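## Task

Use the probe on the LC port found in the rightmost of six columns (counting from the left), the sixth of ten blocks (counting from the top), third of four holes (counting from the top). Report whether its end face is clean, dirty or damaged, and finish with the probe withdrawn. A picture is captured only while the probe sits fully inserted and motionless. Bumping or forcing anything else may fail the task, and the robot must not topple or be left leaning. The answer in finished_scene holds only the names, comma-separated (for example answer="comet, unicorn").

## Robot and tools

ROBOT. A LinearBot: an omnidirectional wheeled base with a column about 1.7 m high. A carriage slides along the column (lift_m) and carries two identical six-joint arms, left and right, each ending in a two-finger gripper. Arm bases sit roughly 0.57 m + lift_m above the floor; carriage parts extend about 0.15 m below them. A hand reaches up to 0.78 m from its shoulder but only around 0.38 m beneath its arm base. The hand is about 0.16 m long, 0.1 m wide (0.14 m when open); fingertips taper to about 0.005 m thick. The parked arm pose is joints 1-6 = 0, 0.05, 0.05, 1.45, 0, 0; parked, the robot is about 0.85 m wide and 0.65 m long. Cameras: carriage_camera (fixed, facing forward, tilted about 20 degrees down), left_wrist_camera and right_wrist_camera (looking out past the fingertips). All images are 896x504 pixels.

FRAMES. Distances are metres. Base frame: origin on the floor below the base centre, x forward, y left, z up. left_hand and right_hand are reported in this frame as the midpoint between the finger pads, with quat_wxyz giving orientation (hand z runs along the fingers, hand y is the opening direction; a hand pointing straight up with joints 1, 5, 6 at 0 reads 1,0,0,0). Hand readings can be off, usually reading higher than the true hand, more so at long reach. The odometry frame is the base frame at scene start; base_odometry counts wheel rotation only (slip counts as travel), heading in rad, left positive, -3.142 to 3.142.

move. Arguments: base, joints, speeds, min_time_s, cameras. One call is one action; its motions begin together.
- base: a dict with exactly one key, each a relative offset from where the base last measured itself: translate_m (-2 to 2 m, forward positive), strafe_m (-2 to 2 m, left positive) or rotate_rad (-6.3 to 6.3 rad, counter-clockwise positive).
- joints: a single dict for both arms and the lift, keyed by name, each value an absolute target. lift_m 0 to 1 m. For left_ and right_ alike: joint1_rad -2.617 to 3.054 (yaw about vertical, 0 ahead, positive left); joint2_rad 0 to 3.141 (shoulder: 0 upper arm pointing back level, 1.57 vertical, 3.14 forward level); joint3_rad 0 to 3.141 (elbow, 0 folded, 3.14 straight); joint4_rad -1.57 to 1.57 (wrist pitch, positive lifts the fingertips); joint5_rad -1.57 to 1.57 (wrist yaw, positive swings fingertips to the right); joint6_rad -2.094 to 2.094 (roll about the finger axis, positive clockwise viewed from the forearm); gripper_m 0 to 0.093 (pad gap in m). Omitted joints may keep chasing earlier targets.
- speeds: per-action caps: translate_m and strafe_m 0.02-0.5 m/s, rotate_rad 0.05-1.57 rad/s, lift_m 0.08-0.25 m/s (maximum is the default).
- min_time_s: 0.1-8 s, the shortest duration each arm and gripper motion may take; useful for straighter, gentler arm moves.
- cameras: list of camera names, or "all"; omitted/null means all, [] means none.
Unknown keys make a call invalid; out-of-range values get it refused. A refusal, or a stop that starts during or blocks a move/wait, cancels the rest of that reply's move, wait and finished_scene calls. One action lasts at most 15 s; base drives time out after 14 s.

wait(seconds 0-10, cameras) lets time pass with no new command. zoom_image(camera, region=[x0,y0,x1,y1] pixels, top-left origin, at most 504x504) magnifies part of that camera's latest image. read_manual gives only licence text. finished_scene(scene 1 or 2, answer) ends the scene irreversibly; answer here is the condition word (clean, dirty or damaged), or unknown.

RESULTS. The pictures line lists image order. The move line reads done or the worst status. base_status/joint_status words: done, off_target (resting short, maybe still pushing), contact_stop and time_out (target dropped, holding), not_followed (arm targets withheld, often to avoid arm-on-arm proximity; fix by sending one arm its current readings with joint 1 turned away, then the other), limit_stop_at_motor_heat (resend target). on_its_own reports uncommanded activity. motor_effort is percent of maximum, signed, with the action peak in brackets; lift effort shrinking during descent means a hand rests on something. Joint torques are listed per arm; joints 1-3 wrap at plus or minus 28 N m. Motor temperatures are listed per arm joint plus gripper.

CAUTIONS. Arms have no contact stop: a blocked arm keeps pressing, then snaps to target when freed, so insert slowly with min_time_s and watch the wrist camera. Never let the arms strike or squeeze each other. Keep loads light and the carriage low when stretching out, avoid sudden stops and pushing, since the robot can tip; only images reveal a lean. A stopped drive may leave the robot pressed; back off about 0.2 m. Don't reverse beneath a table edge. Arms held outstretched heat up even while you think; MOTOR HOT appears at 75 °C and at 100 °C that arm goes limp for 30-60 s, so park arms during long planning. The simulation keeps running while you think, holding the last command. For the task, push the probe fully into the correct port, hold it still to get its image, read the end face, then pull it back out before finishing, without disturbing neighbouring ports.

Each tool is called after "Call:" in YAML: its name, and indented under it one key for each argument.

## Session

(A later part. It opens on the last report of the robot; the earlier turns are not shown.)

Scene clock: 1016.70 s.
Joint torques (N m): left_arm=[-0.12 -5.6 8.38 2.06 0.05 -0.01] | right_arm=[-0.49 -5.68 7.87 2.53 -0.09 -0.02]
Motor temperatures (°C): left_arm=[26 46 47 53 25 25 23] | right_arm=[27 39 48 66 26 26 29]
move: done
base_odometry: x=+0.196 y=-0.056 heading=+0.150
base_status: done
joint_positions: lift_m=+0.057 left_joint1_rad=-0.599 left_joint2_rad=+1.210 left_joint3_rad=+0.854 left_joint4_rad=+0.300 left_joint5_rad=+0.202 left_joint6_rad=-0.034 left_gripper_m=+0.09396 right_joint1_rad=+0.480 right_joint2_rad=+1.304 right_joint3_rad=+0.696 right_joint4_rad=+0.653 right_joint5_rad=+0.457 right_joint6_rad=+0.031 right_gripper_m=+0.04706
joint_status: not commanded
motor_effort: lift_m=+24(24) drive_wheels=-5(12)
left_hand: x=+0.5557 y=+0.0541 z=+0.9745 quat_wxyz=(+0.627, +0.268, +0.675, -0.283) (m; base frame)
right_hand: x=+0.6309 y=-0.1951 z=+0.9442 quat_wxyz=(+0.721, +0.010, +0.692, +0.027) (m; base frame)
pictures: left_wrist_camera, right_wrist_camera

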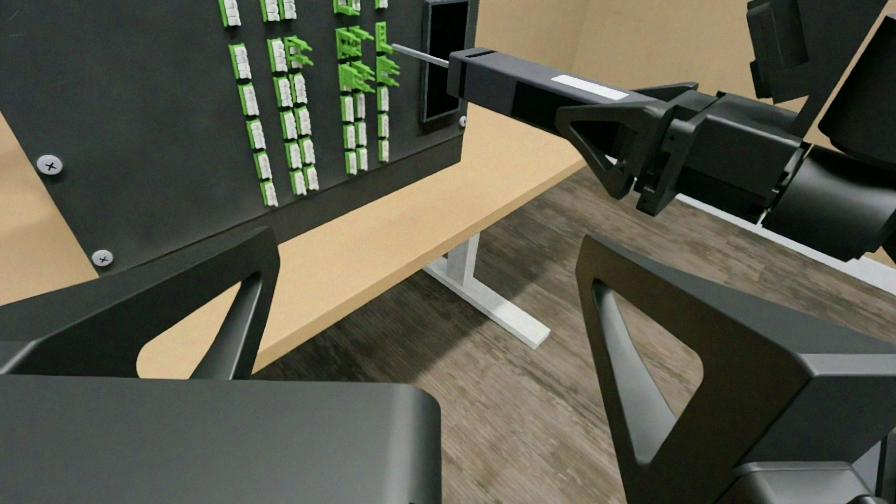

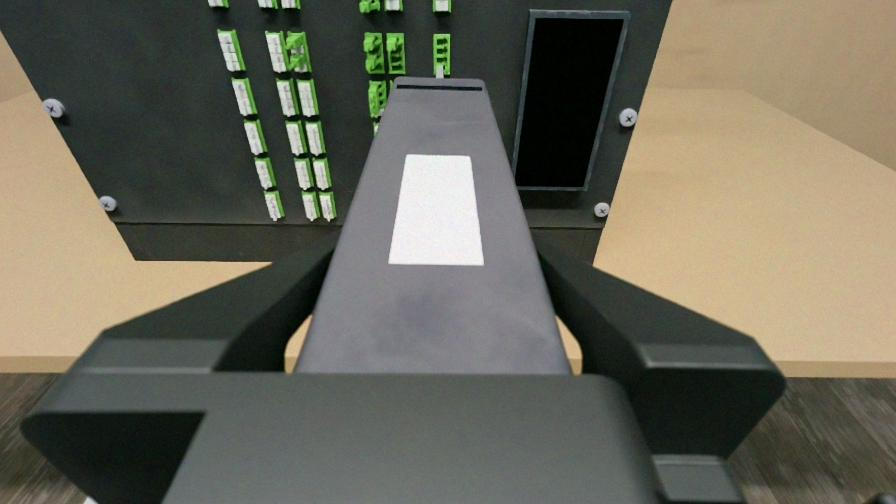

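Call:
move:
  joints: {"lift_m": 0.0577}
  cameras: []

Call:
move:
  base: {"translate_m": 0.007}
  speeds: {"translate_m": 0.02}
  cameras: ["left_wrist_camera","right_wrist_camera"]

Call:
zoom_image:
  camera: "right_wrist_camera"
  region: [425, 20, 465, 80]

Call:
zoom_image:
  camera: "left_wrist_camera"
  region: [360, 20, 420, 70]

Scene clock: 1031.20 s.
Joint torques (N m): left_arm=[-0.17 -5.56 8.35 2.06 0.04 -0.01] | right_arm=[-0.44 -5.7 7.8 2.51 -0.1 -0.02]
Motor temperatures (°C): left_arm=[26 45 47 53 25 25 23] | right_arm=[27 39 48 66 26 26 29]
move: done
base_odometry: x=+0.196 y=-0.056 heading=+0.150
base_status: not commanded
joint_positions: lift_m=+0.057 left_joint1_rad=-0.599 left_joint2_rad=+1.210 left_joint3_rad=+0.854 left_joint4_rad=+0.300 left_joint5_rad=+0.202 left_joint6_rad=-0.034 left_gripper_m=+0.09396 right_joint1_rad=+0.480 right_joint2_rad=+1.304 right_joint3_rad=+0.696 right_joint4_rad=+0.654 right_joint5_rad=+0.457 right_joint6_rad=+0.031 right_gripper_m=+0.04706
joint_status: all done
motor_effort: lift_m=+25(26) drive_wheels=-5(5)
left_hand: x=+0.5556 y=+0.0541 z=+0.9748 quat_wxyz=(+0.627, +0.268, +0.675, -0.283) (m; base frame)
right_hand: x=+0.6309 y=-0.1951 z=+0.9447 quat_wxyz=(+0.721, +0.010, +0.692, +0.027) (m; base frame)
pictures: none
No camera images: "cameras" was empty.

Scene clock: 1032.03 s.
Joint torques (N m): left_arm=[-0.16 -5.63 8.38 2.04 0.06 -0.01] | right_arm=[-0.39 -5.65 7.82 2.52 -0.08 0]
Motor temperatures (°C): left_arm=[26 45 47 53 25 25 23] | right_arm=[27 39 48 66 26 26 29]
move: done
base_odometry: x=+0.203 y=-0.055 heading=+0.151
base_status: done
joint_positions: lift_m=+0.057 left_joint1_rad=-0.599 left_joint2_rad=+1.210 left_joint3_rad=+0.854 left_joint4_rad=+0.300 left_joint5_rad=+0.202 left_joint6_rad=-0.034 left_gripper_m=+0.09396 right_joint1_rad=+0.480 right_joint2_rad=+1.304 right_joint3_rad=+0.696 right_joint4_rad=+0.654 right_joint5_rad=+0.457 right_joint6_rad=+0.031 right_gripper_m=+0.04706
joint_status: not commanded
motor_effort: lift_m=+25(25) drive_wheels=-5(9)
left_hand: x=+0.5557 y=+0.0542 z=+0.9748 quat_wxyz=(+0.627, +0.268, +0.675, -0.282) (m; base frame)
right_hand: x=+0.6309 y=-0.1951 z=+0.9448 quat_wxyz=(+0.721, +0.010, +0.692, +0.027) (m; base frame)
pictures: left_wrist_camera, right_wrist_camera

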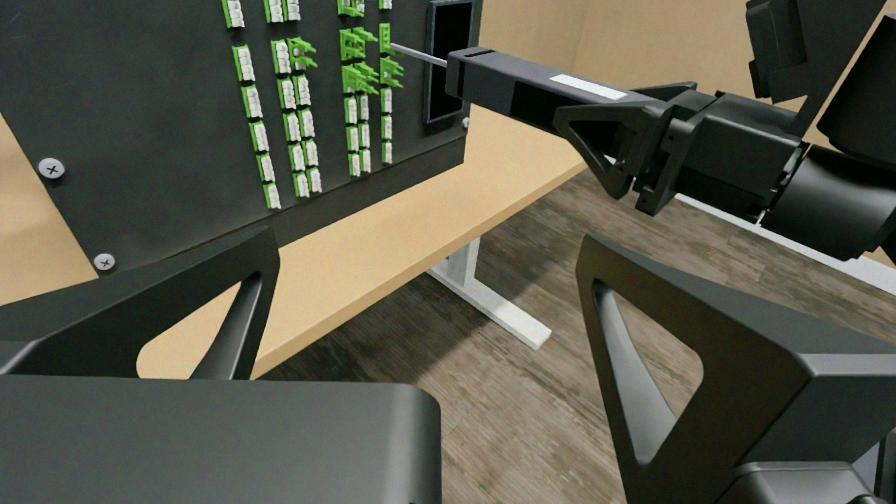

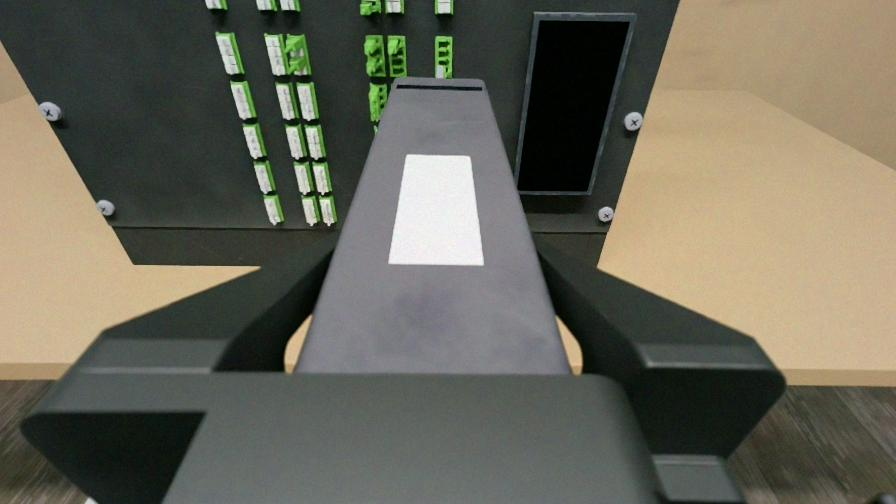

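Scaled by 8.400 from the camera's 896x504 image, which has a finer 1280x720 frame.

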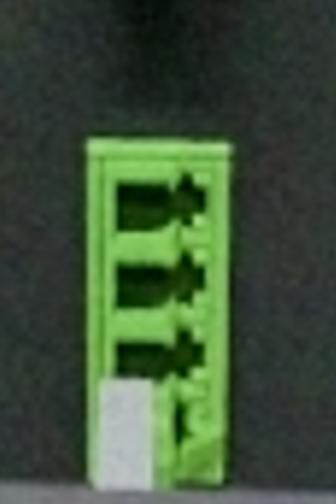

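Scaled by 8.400 from the camera's 896x504 image, which has a finer 1280x720 frame.

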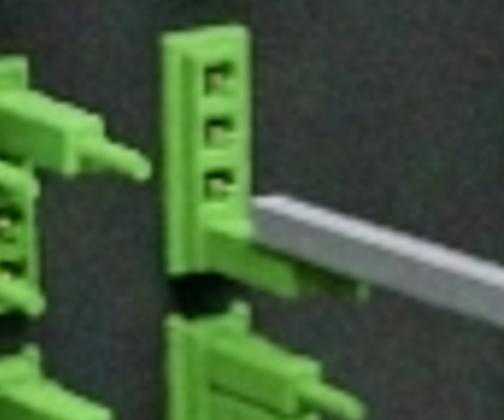

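Call:
move:
  joints: {"right_joint1_rad": 0.470}
  min_time_s: 1
  cameras: []

Call:
move:
  base: {"translate_m": 0.006}
  speeds: {"translate_m": 0.02}
  cameras: ["left_wrist_camera","right_wrist_camera"]

Call:
zoom_image:
  camera: "right_wrist_camera"
  region: [425, 20, 465, 80]

Call:
zoom_image:
  camera: "left_wrist_camera"
  region: [370, 20, 420, 70]

Scene clock: 1044.07 s.
Joint torques (N m): left_arm=[-0.13 -5.59 8.36 2.05 0.05 -0.01] | right_arm=[-0.53 -5.63 7.84 2.52 -0.07 0]
Motor temperatures (°C): left_arm=[26 45 47 53 25 25 23] | right_arm=[27 39 49 66 26 26 29]
move: done
base_odometry: x=+0.203 y=-0.055 heading=+0.151
base_status: not commanded
joint_positions: lift_m=+0.057 left_joint1_rad=-0.599 left_joint2_rad=+1.210 left_joint3_rad=+0.854 left_joint4_rad=+0.300 left_joint5_rad=+0.202 left_joint6_rad=-0.034 left_gripper_m=+0.09396 right_joint1_rad=+0.476 right_joint2_rad=+1.304 right_joint3_rad=+0.696 right_joint4_rad=+0.654 right_joint5_rad=+0.457 right_joint6_rad=+0.031 right_gripper_m=+0.04706
joint_status: all done
motor_effort: lift_m=+25(25) drive_wheels=-5(5)
left_hand: x=+0.5557 y=+0.0542 z=+0.9748 quat_wxyz=(+0.627, +0.268, +0.675, -0.282) (m; base frame)
right_hand: x=+0.6313 y=-0.1966 z=+0.9448 quat_wxyz=(+0.721, +0.011, +0.692, +0.026) (m; base frame)
pictures: none
No camera images: "cameras" was empty.

Scene clock: 1044.87 s.
Joint torques (N m): left_arm=[-0.14 -5.49 8.38 2.06 0.05 -0.01] | right_arm=[-0.43 -5.72 7.77 2.51 -0.07 0]
Motor temperatures (°C): left_arm=[26 45 47 53 25 25 23] | right_arm=[27 39 49 66 26 26 29]
move: done
base_odometry: x=+0.209 y=-0.054 heading=+0.151
base_status: done
joint_positions: lift_m=+0.057 left_joint1_rad=-0.599 left_joint2_rad=+1.209 left_joint3_rad=+0.854 left_joint4_rad=+0.300 left_joint5_rad=+0.202 left_joint6_rad=-0.034 left_gripper_m=+0.09396 right_joint1_rad=+0.476 right_joint2_rad=+1.305 right_joint3_rad=+0.696 right_joint4_rad=+0.655 right_joint5_rad=+0.456 right_joint6_rad=+0.031 right_gripper_m=+0.04706
joint_status: not commanded
motor_effort: lift_m=+25(25) drive_wheels=-5(10)
left_hand: x=+0.5556 y=+0.0543 z=+0.9751 quat_wxyz=(+0.627, +0.268, +0.675, -0.282) (m; base frame)
right_hand: x=+0.6315 y=-0.1966 z=+0.9447 quat_wxyz=(+0.721, +0.011, +0.692, +0.026) (m; base frame)
pictures: left_wrist_camera, right_wrist_camera

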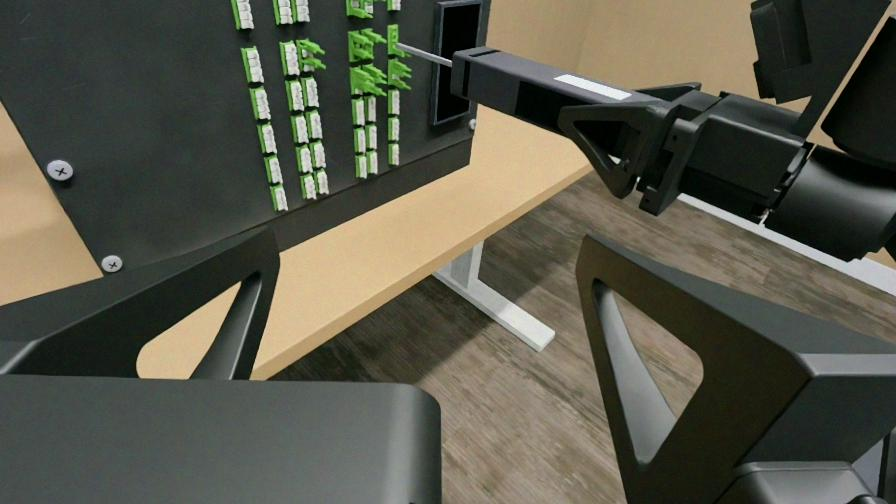

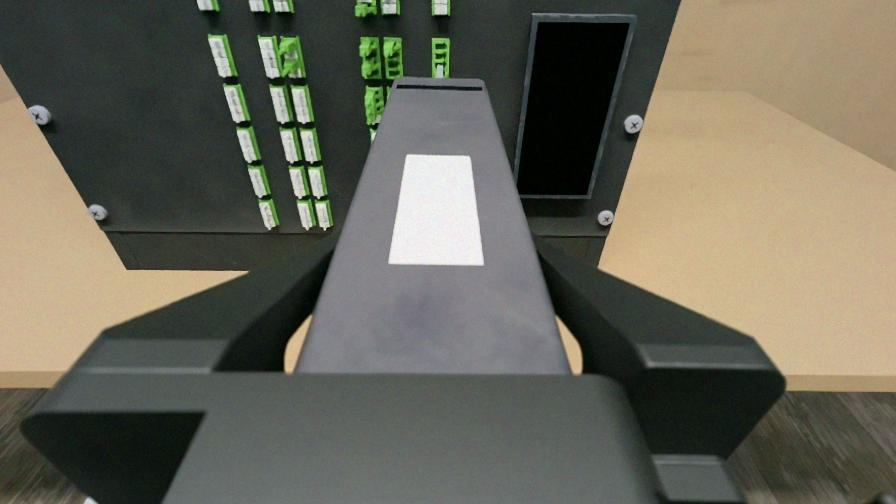

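Scaled by 8.400 from the camera's 896x504 image, which has a finer 1280x720 frame.

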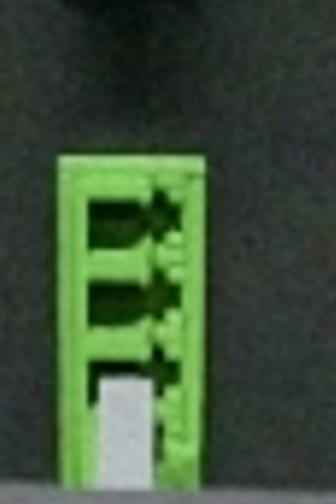

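Scaled by 10.080 from the camera's 896x504 image, which has a finer 1280x720 frame.

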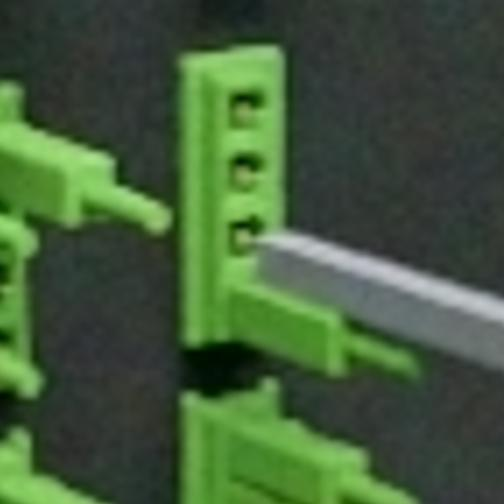

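Call:
move:
  joints: {"lift_m": 0.058}
  cameras: []

Call:
move:
  base: {"translate_m": 0.005}
  speeds: {"translate_m": 0.02}
  cameras: ["left_wrist_camera","right_wrist_camera"]

Call:
zoom_image:
  camera: "right_wrist_camera"
  region: [425, 20, 465, 80]

Call:
zoom_image:
  camera: "left_wrist_camera"
  region: [380, 20, 420, 60]

Scene clock: 1054.87 s.
Joint torques (N m): left_arm=[-0.12 -5.55 8.35 2.05 0.05 -0.01] | right_arm=[-0.53 -5.67 7.88 2.5 -0.08 -0.01]
Motor temperatures (°C): left_arm=[26 45 47 54 25 25 23] | right_arm=[27 39 49 66 26 26 29]
move: done
base_odometry: x=+0.209 y=-0.054 heading=+0.151
base_status: not commanded
joint_positions: lift_m=+0.057 left_joint1_rad=-0.599 left_joint2_rad=+1.209 left_joint3_rad=+0.854 left_joint4_rad=+0.300 left_joint5_rad=+0.202 left_joint6_rad=-0.034 left_gripper_m=+0.09396 right_joint1_rad=+0.476 right_joint2_rad=+1.305 right_joint3_rad=+0.696 right_joint4_rad=+0.655 right_joint5_rad=+0.456 right_joint6_rad=+0.031 right_gripper_m=+0.04706
joint_status: all done
motor_effort: lift_m=+25(26) drive_wheels=+1(1)
left_hand: x=+0.5556 y=+0.0543 z=+0.9754 quat_wxyz=(+0.627, +0.268, +0.675, -0.282) (m; base frame)
right_hand: x=+0.6315 y=-0.1966 z=+0.9450 quat_wxyz=(+0.721, +0.011, +0.692, +0.026) (m; base frame)
pictures: none
No camera images: "cameras" was empty.

Scene clock: 1055.60 s.
Joint torques (N m): left_arm=[-0.16 -5.53 8.32 2.04 0.05 -0.01] | right_arm=[-0.47 -5.63 7.86 2.51 -0.1 0]
Motor temperatures (°C): left_arm=[26 45 47 54 25 25 23] | right_arm=[27 39 49 66 26 26 29]
move: done
base_odometry: x=+0.214 y=-0.053 heading=+0.151
base_status: done
joint_positions: lift_m=+0.058 left_joint1_rad=-0.599 left_joint2_rad=+1.209 left_joint3_rad=+0.854 left_joint4_rad=+0.300 left_joint5_rad=+0.202 left_joint6_rad=-0.034 left_gripper_m=+0.09396 right_joint1_rad=+0.476 right_joint2_rad=+1.305 right_joint3_rad=+0.696 right_joint4_rad=+0.656 right_joint5_rad=+0.455 right_joint6_rad=+0.031 right_gripper_m=+0.04706
joint_status: not commanded
motor_effort: lift_m=+25(25) drive_wheels=-5(12)
left_hand: x=+0.5556 y=+0.0543 z=+0.9754 quat_wxyz=(+0.627, +0.268, +0.675, -0.282) (m; base frame)
right_hand: x=+0.6315 y=-0.1964 z=+0.9452 quat_wxyz=(+0.722, +0.011, +0.692, +0.026) (m; base frame)
pictures: left_wrist_camera, right_wrist_camera

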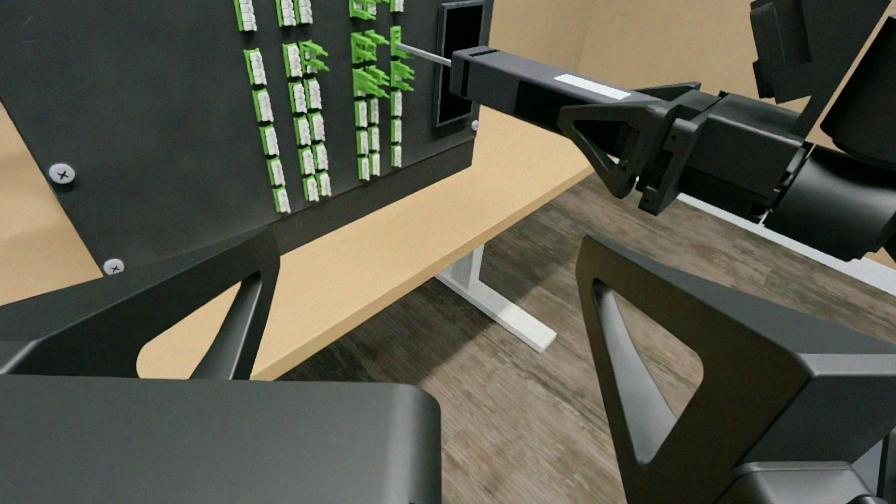

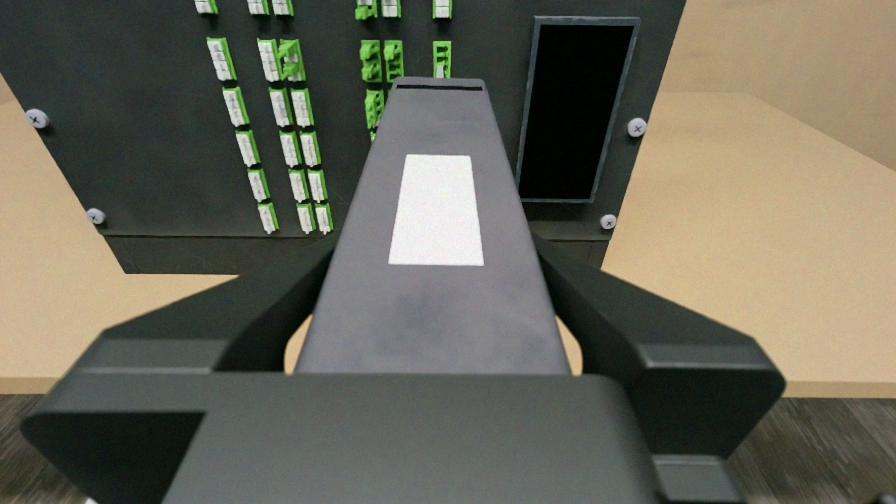

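Scaled by 8.400 from the camera's 896x504 image, which has a finer 1280x720 frame.

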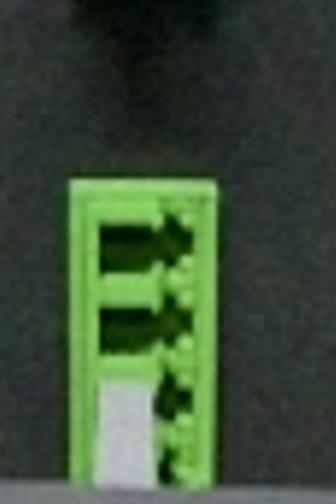

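Scaled by 12.600 from the camera's 896x504 image, which has a finer 1280x720 frame.

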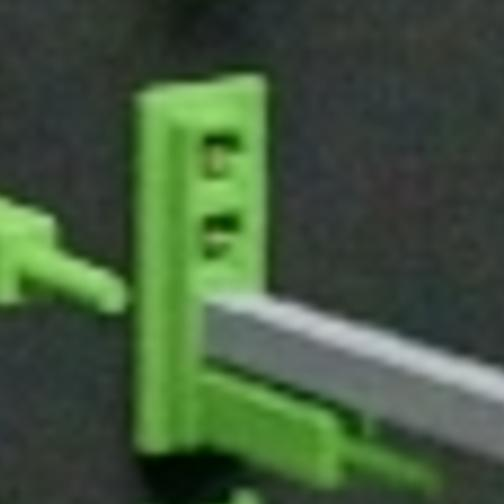

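Call:
move:
  base: {"translate_m": 0.006}
  speeds: {"translate_m": 0.02}
  cameras: ["left_wrist_camera","right_wrist_camera"]

Call:
zoom_image:
  camera: "right_wrist_camera"
  region: [425, 20, 465, 80]

Scene clock: 1060.20 s.
Joint torques (N m): left_arm=[-0.13 -5.46 8.35 2.05 0.05 -0.01] | right_arm=[-0.49 -5.79 7.83 2.49 -0.05 -0.01]
Motor temperatures (°C): left_arm=[26 44 47 54 25 25 23] | right_arm=[27 39 49 65 26 26 29]
move: done
base_odometry: x=+0.220 y=-0.052 heading=+0.152
base_status: done
joint_positions: lift_m=+0.058 left_joint1_rad=-0.599 left_joint2_rad=+1.208 left_joint3_rad=+0.854 left_joint4_rad=+0.299 left_joint5_rad=+0.202 left_joint6_rad=-0.034 left_gripper_m=+0.09396 right_joint1_rad=+0.476 right_joint2_rad=+1.305 right_joint3_rad=+0.696 right_joint4_rad=+0.656 right_joint5_rad=+0.455 right_joint6_rad=+0.031 right_gripper_m=+0.04706
joint_status: not commanded
motor_effort: lift_m=+25(25) drive_wheels=+1(10)
left_hand: x=+0.5555 y=+0.0543 z=+0.9754 quat_wxyz=(+0.627, +0.268, +0.675, -0.282) (m; base frame)
right_hand: x=+0.6315 y=-0.1964 z=+0.9452 quat_wxyz=(+0.722, +0.011, +0.692, +0.026) (m; base frame)
pictures: left_wrist_camera, right_wrist_camera

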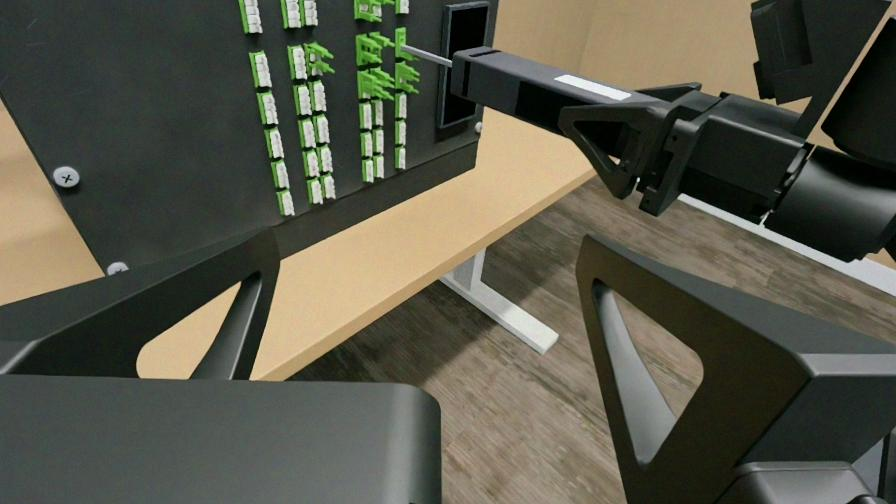

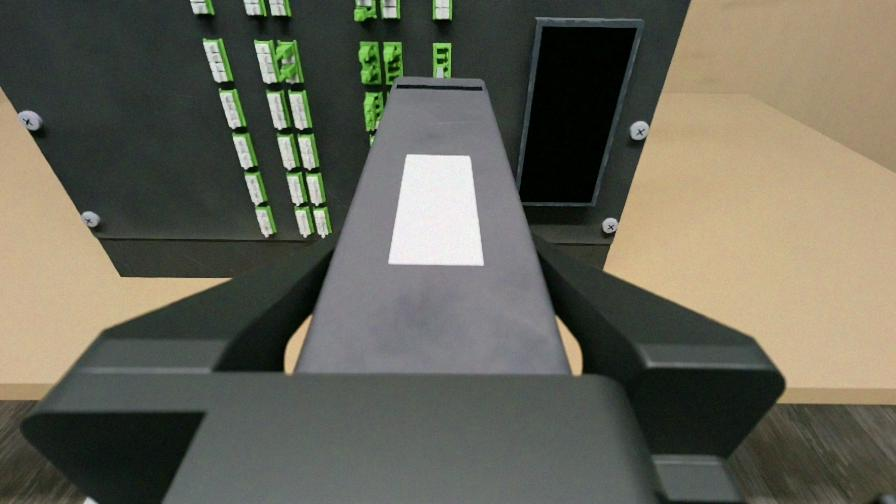

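Scaled by 8.400 from the camera's 896x504 image, which has a finer 1280x720 frame.

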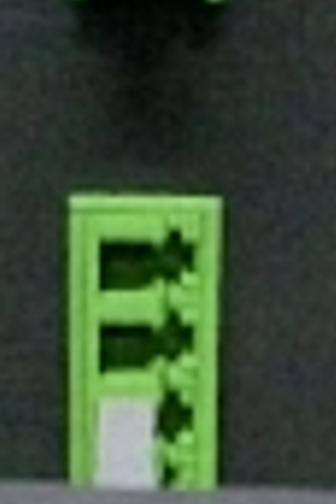

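Call:
move:
  base: {"translate_m": 0.003}
  speeds: {"translate_m": 0.02}
  cameras: ["left_wrist_camera","right_wrist_camera"]

Call:
zoom_image:
  camera: "right_wrist_camera"
  region: [425, 20, 465, 80]

Scene clock: 1064.67 s.
Joint torques (N m): left_arm=[-0.13 -5.46 8.38 2.06 0.06 -0.01] | right_arm=[-1.01 -5.24 7.82 2.57 -0.18 -0.01]
Motor temperatures (°C): left_arm=[26 44 47 54 25 25 23] | right_arm=[27 39 49 65 26 26 29]
move: done
base_odometry: x=+0.223 y=-0.051 heading=+0.152
base_status: done
joint_positions: lift_m=+0.058 left_joint1_rad=-0.599 left_joint2_rad=+1.208 left_joint3_rad=+0.854 left_joint4_rad=+0.299 left_joint5_rad=+0.202 left_joint6_rad=-0.034 left_gripper_m=+0.09396 right_joint1_rad=+0.481 right_joint2_rad=+1.300 right_joint3_rad=+0.696 right_joint4_rad=+0.649 right_joint5_rad=+0.464 right_joint6_rad=+0.031 right_gripper_m=+0.04706
joint_status: not commanded
motor_effort: lift_m=+25(25) drive_wheels=+2(12)
left_hand: x=+0.5555 y=+0.0543 z=+0.9754 quat_wxyz=(+0.627, +0.268, +0.675, -0.282) (m; base frame)
right_hand: x=+0.6301 y=-0.1961 z=+0.9456 quat_wxyz=(+0.721, +0.012, +0.692, +0.025) (m; base frame)
pictures: left_wrist_camera, right_wrist_camera

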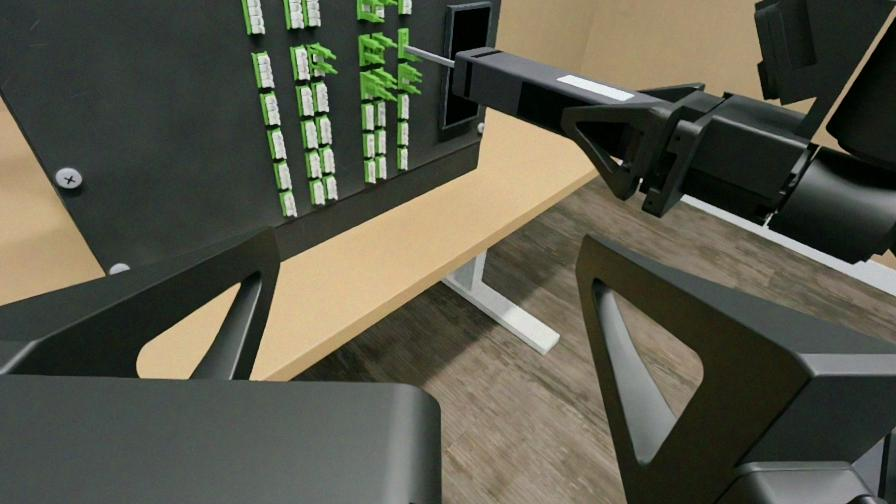

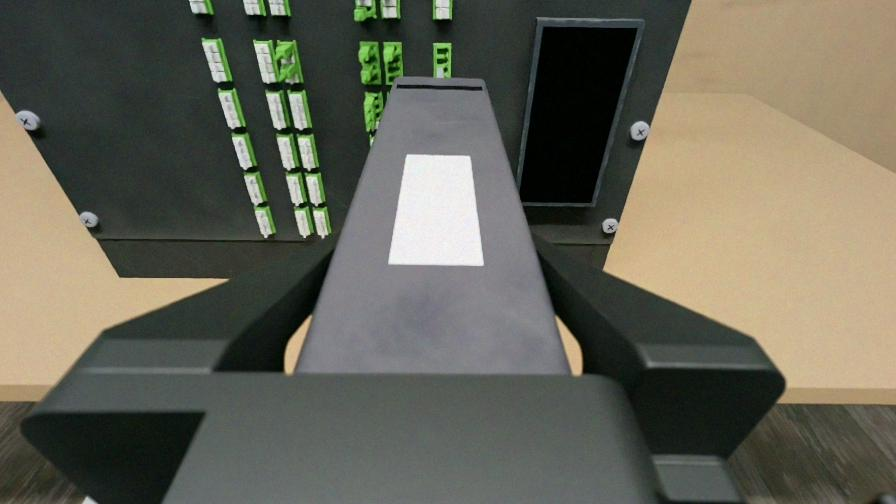

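Scaled by 8.400 from the camera's 896x504 image, which has a finer 1280x720 frame.

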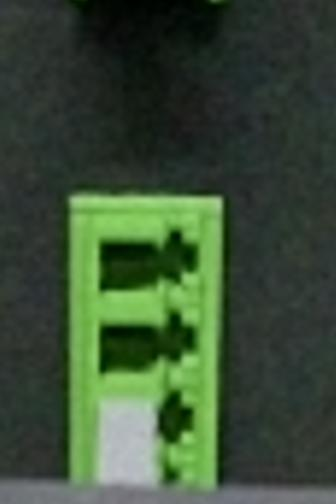

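Call:
wait:
  seconds: 2
  cameras: ["left_wrist_camera","right_wrist_camera"]

Call:
zoom_image:
  camera: "left_wrist_camera"
  region: [440, 30, 700, 190]

Call:
zoom_image:
  camera: "left_wrist_camera"
  region: [380, 20, 460, 80]

Scene clock: 1070.10 s.
Joint torques (N m): left_arm=[-0.13 -5.46 8.36 2.05 0.05 -0.01] | right_arm=[-0.95 -5.19 7.83 2.55 -0.14 0.01]
Motor temperatures (°C): left_arm=[26 44 47 54 25 25 23] | right_arm=[27 39 49 66 26 26 29]
base_odometry: x=+0.223 y=-0.051 heading=+0.152
base_status: done
joint_positions: lift_m=+0.058 left_joint1_rad=-0.599 left_joint2_rad=+1.208 left_joint3_rad=+0.854 left_joint4_rad=+0.299 left_joint5_rad=+0.202 left_joint6_rad=-0.034 left_gripper_m=+0.09396 right_joint1_rad=+0.481 right_joint2_rad=+1.300 right_joint3_rad=+0.696 right_joint4_rad=+0.649 right_joint5_rad=+0.464 right_joint6_rad=+0.031 right_gripper_m=+0.04706
joint_status: not commanded
motor_effort: lift_m=+25(25) drive_wheels=+2(12)
left_hand: x=+0.5555 y=+0.0543 z=+0.9754 quat_wxyz=(+0.627, +0.268, +0.675, -0.282) (m; base frame)
right_hand: x=+0.6301 y=-0.1961 z=+0.9456 quat_wxyz=(+0.721, +0.012, +0.692, +0.025) (m; base frame)
wait: 2.00 s; at rest from the start
pictures: left_wrist_camera, right_wrist_camera

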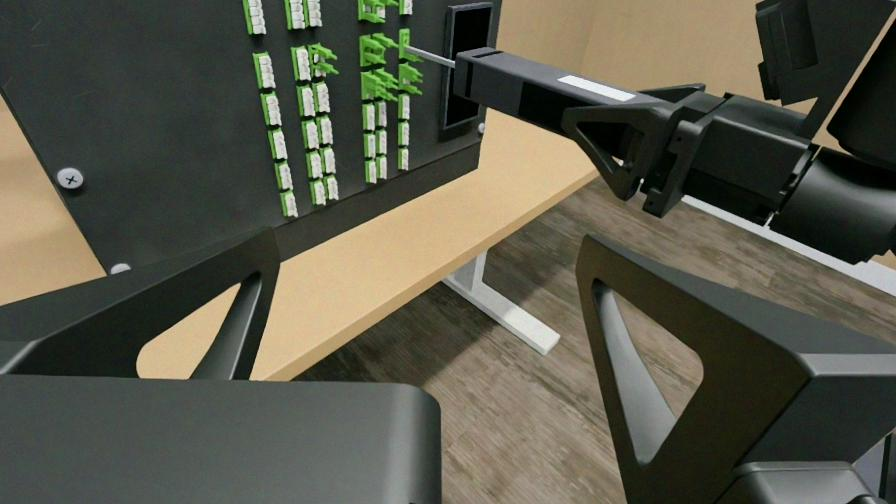

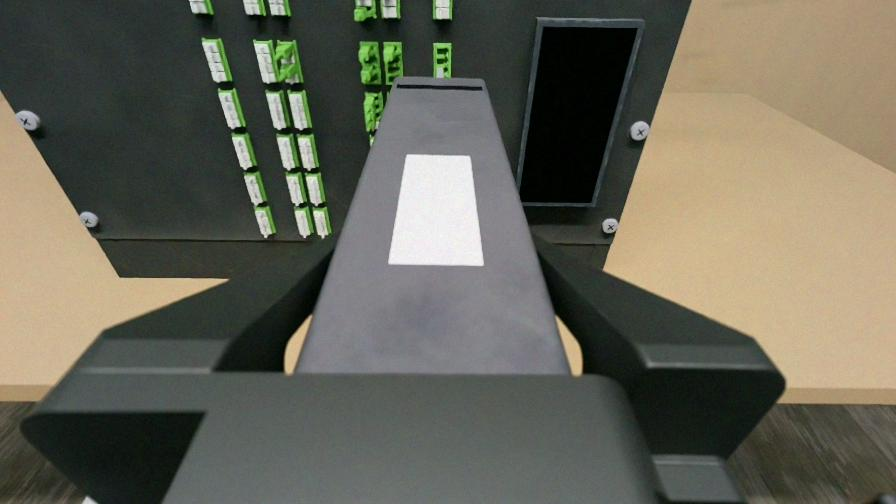

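Scaled by 1.938 from the camera's 896x504 image, which has a finer 1280x720 frame.

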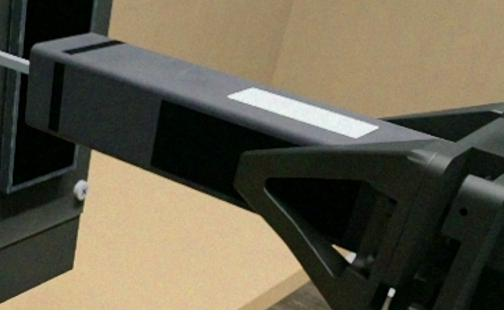

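Scaled by 6.300 from the camera's 896x504 image, which has a finer 1280x720 frame.

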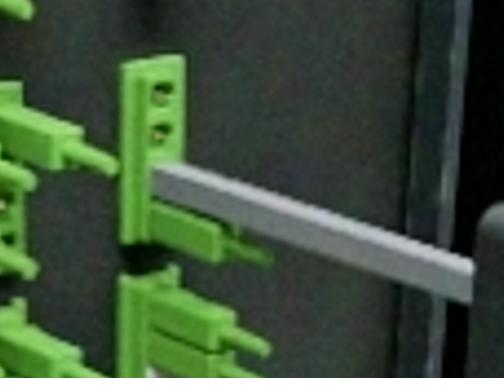

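Call:
move:
  base: {"translate_m": 0.003}
  speeds: {"translate_m": 0.02}
  cameras: ["left_wrist_camera","right_wrist_camera"]

Call:
zoom_image:
  camera: "right_wrist_camera"
  region: [425, 20, 465, 80]

Call:
zoom_image:
  camera: "left_wrist_camera"
  region: [380, 20, 460, 80]

Scene clock: 1075.83 s.
Joint torques (N m): left_arm=[-0.16 -5.46 8.42 2.04 0.05 -0.01] | right_arm=[-1.42 -4.08 8.12 2.64 -0.24 0]
Motor temperatures (°C): left_arm=[26 44 47 54 25 25 23] | right_arm=[27 39 49 67 26 26 29]
move: done
base_odometry: x=+0.225 y=-0.051 heading=+0.152
base_status: done
joint_positions: lift_m=+0.058 left_joint1_rad=-0.599 left_joint2_rad=+1.208 left_joint3_rad=+0.854 left_joint4_rad=+0.299 left_joint5_rad=+0.202 left_joint6_rad=-0.034 left_gripper_m=+0.09396 right_joint1_rad=+0.487 right_joint2_rad=+1.289 right_joint3_rad=+0.693 right_joint4_rad=+0.639 right_joint5_rad=+0.471 right_joint6_rad=+0.031 right_gripper_m=+0.04706
joint_status: not commanded
motor_effort: lift_m=+25(25) drive_wheels=+3(12)
left_hand: x=+0.5555 y=+0.0543 z=+0.9754 quat_wxyz=(+0.627, +0.268, +0.675, -0.282) (m; base frame)
right_hand: x=+0.6276 y=-0.1960 z=+0.9460 quat_wxyz=(+0.720, +0.012, +0.693, +0.024) (m; base frame)
pictures: left_wrist_camera, right_wrist_camera

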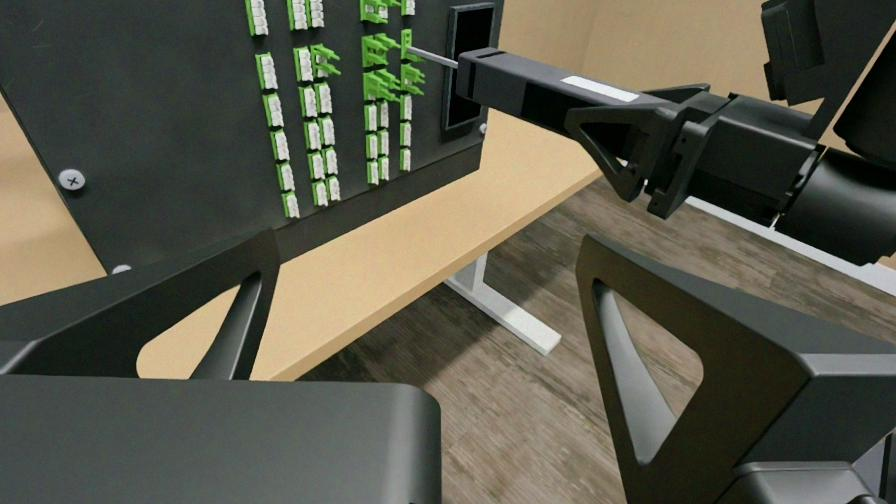

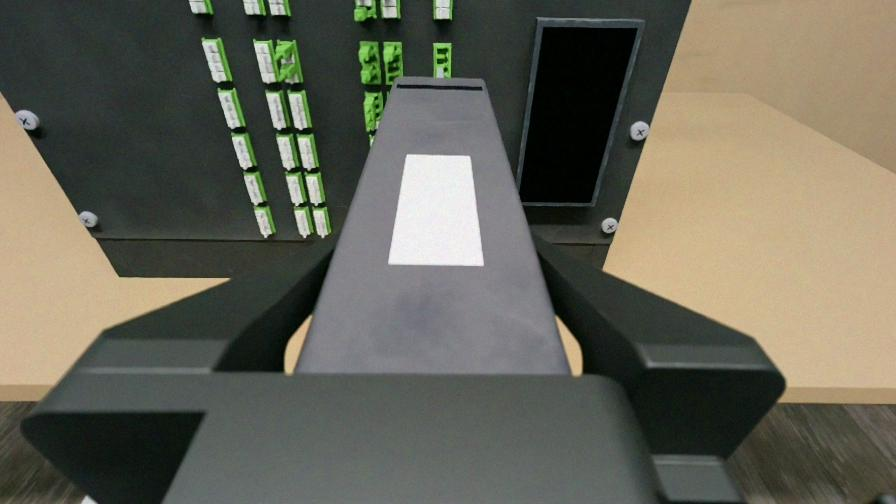

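Scaled by 8.400 from the camera's 896x504 image, which has a finer 1280x720 frame.

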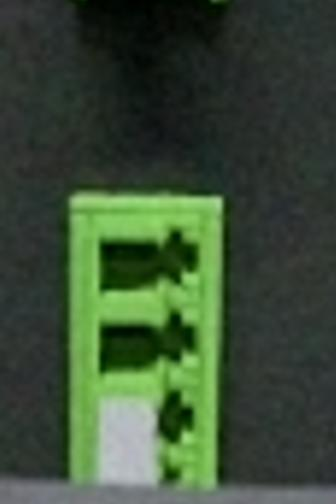

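Scaled by 6.300 from the camera's 896x504 image, which has a finer 1280x720 frame.

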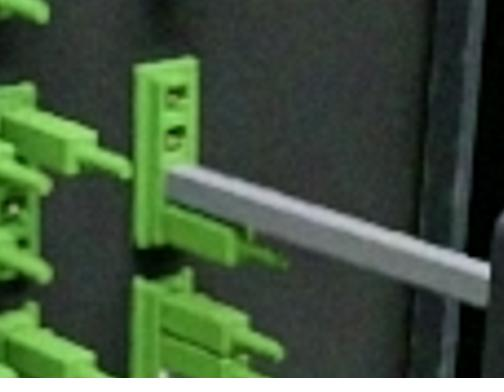

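Call:
wait:
  seconds: 3

Call:
zoom_image:
  camera: "carriage_camera"
  region: [480, 140, 620, 300]

Call:
zoom_image:
  camera: "right_wrist_camera"
  region: [500, 10, 660, 220]

Call:
zoom_image:
  camera: "left_wrist_camera"
  region: [500, 60, 600, 140]

Scene clock: 1092.23 s.
Joint torques (N m): left_arm=[-0.13 -5.46 8.36 2.05 0.05 -0.01] | right_arm=[-1.4 -4.12 8.13 2.64 -0.23 -0.01]
Motor temperatures (°C): left_arm=[26 43 47 54 25 25 23] | right_arm=[27 39 53 65 26 26 29]
base_odometry: x=+0.225 y=-0.051 heading=+0.152
base_status: done
joint_positions: lift_m=+0.058 left_joint1_rad=-0.599 left_joint2_rad=+1.208 left_joint3_rad=+0.854 left_joint4_rad=+0.299 left_joint5_rad=+0.202 left_joint6_rad=-0.034 left_gripper_m=+0.09396 right_joint1_rad=+0.487 right_joint2_rad=+1.289 right_joint3_rad=+0.693 right_joint4_rad=+0.639 right_joint5_rad=+0.471 right_joint6_rad=+0.031 right_gripper_m=+0.04706
joint_status: not commanded
motor_effort: lift_m=+25(25) drive_wheels=+3(12)
left_hand: x=+0.5555 y=+0.0543 z=+0.9754 quat_wxyz=(+0.627, +0.268, +0.675, -0.282) (m; base frame)
right_hand: x=+0.6276 y=-0.1960 z=+0.9460 quat_wxyz=(+0.720, +0.012, +0.693, +0.024) (m; base frame)
wait: 3.00 s; at rest from the start
pictures: carriage_camera, left_wrist_camera, right_wrist_camera

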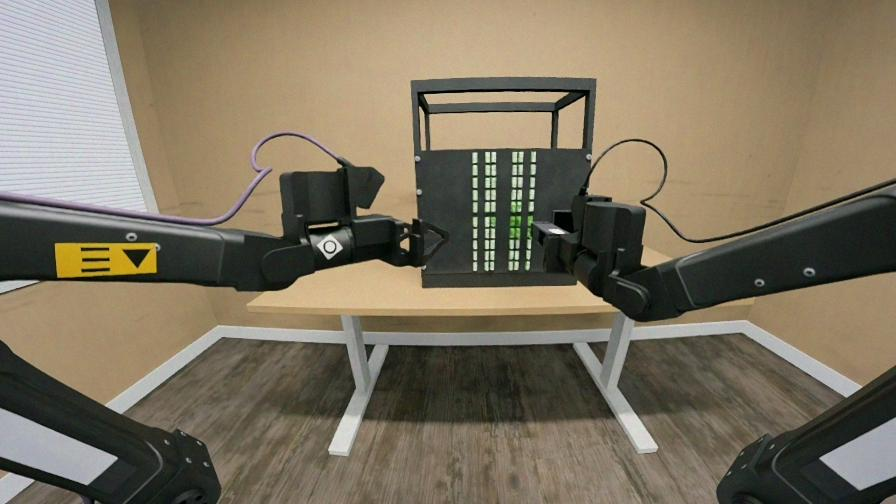

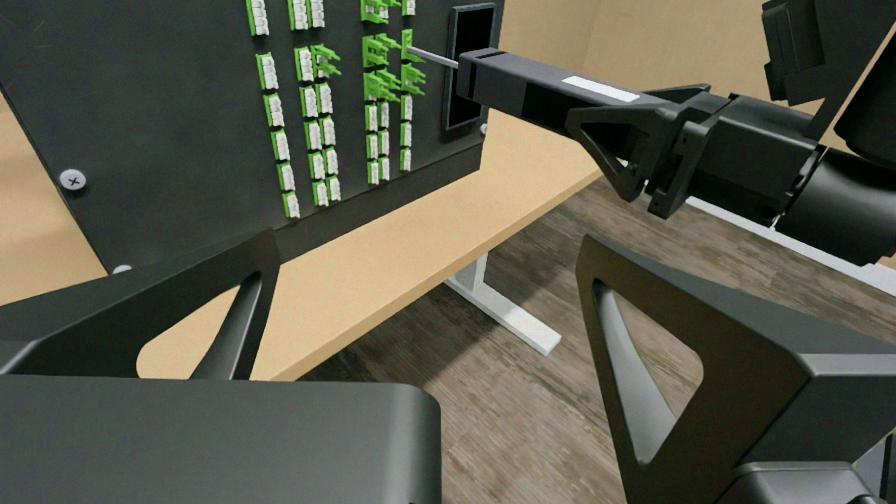

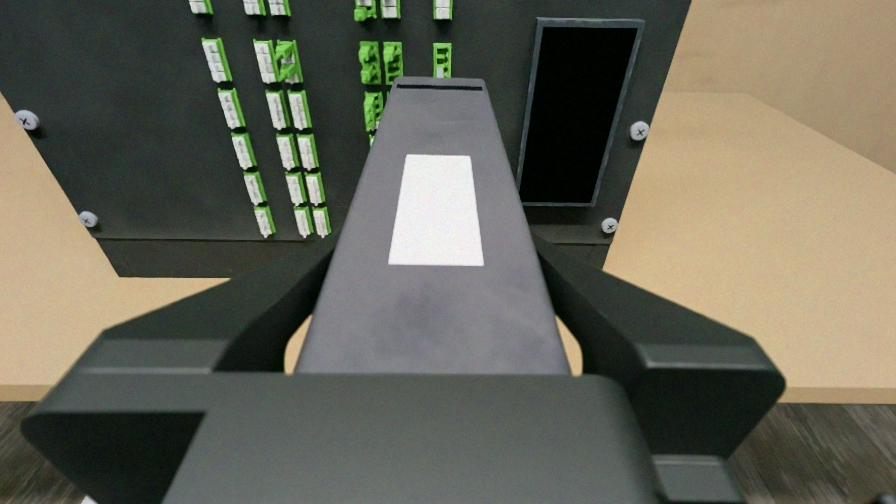

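Scaled by 3.150 from the camera's 896x504 image, which has a finer 1280x720 frame.

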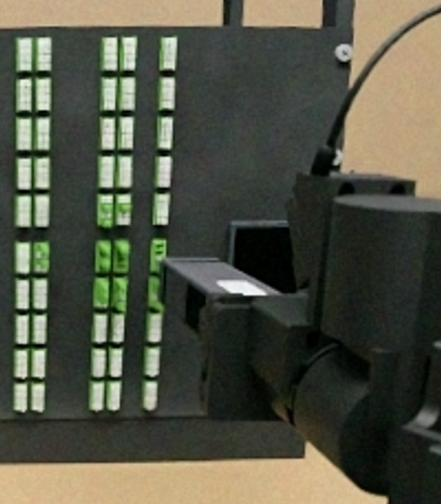

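Scaled by 2.400 from the camera's 896x504 image, which has a finer 1280x720 frame.

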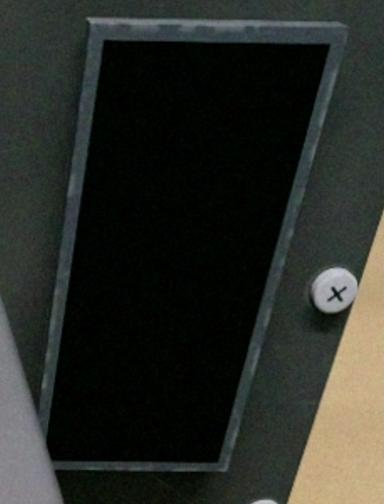

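Scaled by 5.040 from the camera's 896x504 image, which has a finer 1280x720 frame.

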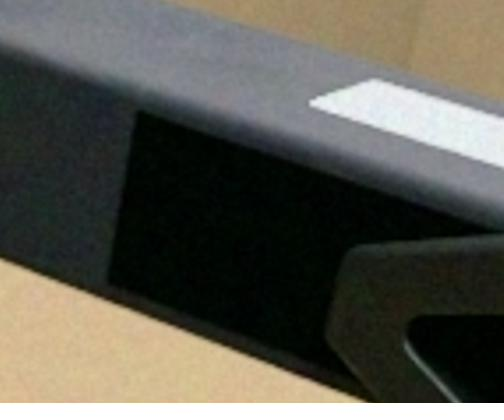

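Call:
zoom_image:
  camera: "right_wrist_camera"
  region: [380, 60, 500, 280]

Call:
zoom_image:
  camera: "right_wrist_camera"
  region: [425, 45, 455, 85]

Call:
zoom_image:
  camera: "left_wrist_camera"
  region: [395, 25, 435, 65]

Scaled by 2.291 from the camera's 896x504 image, which has a finer 1280x720 frame.

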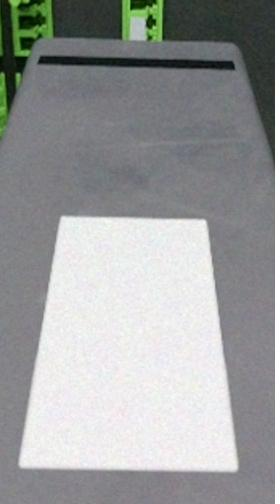

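Scaled by 12.600 from the camera's 896x504 image, which has a finer 1280x720 frame.

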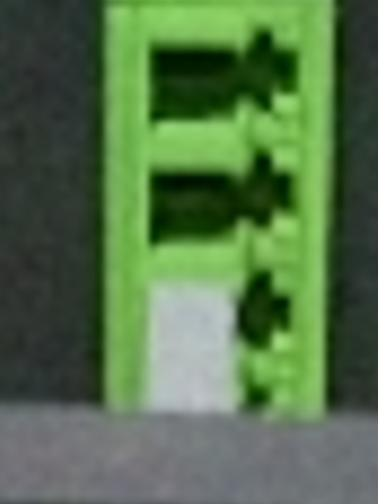

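Scaled by 12.600 from the camera's 896x504 image, which has a finer 1280x720 frame.

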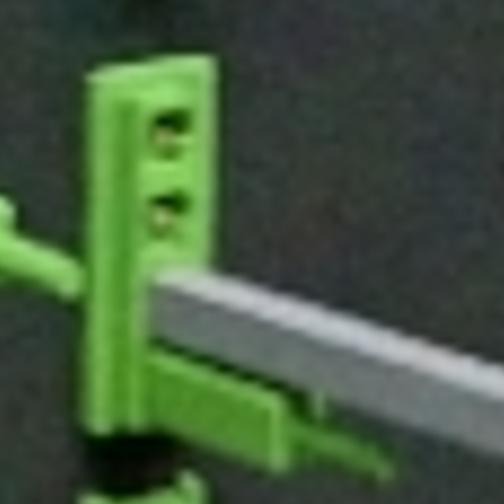

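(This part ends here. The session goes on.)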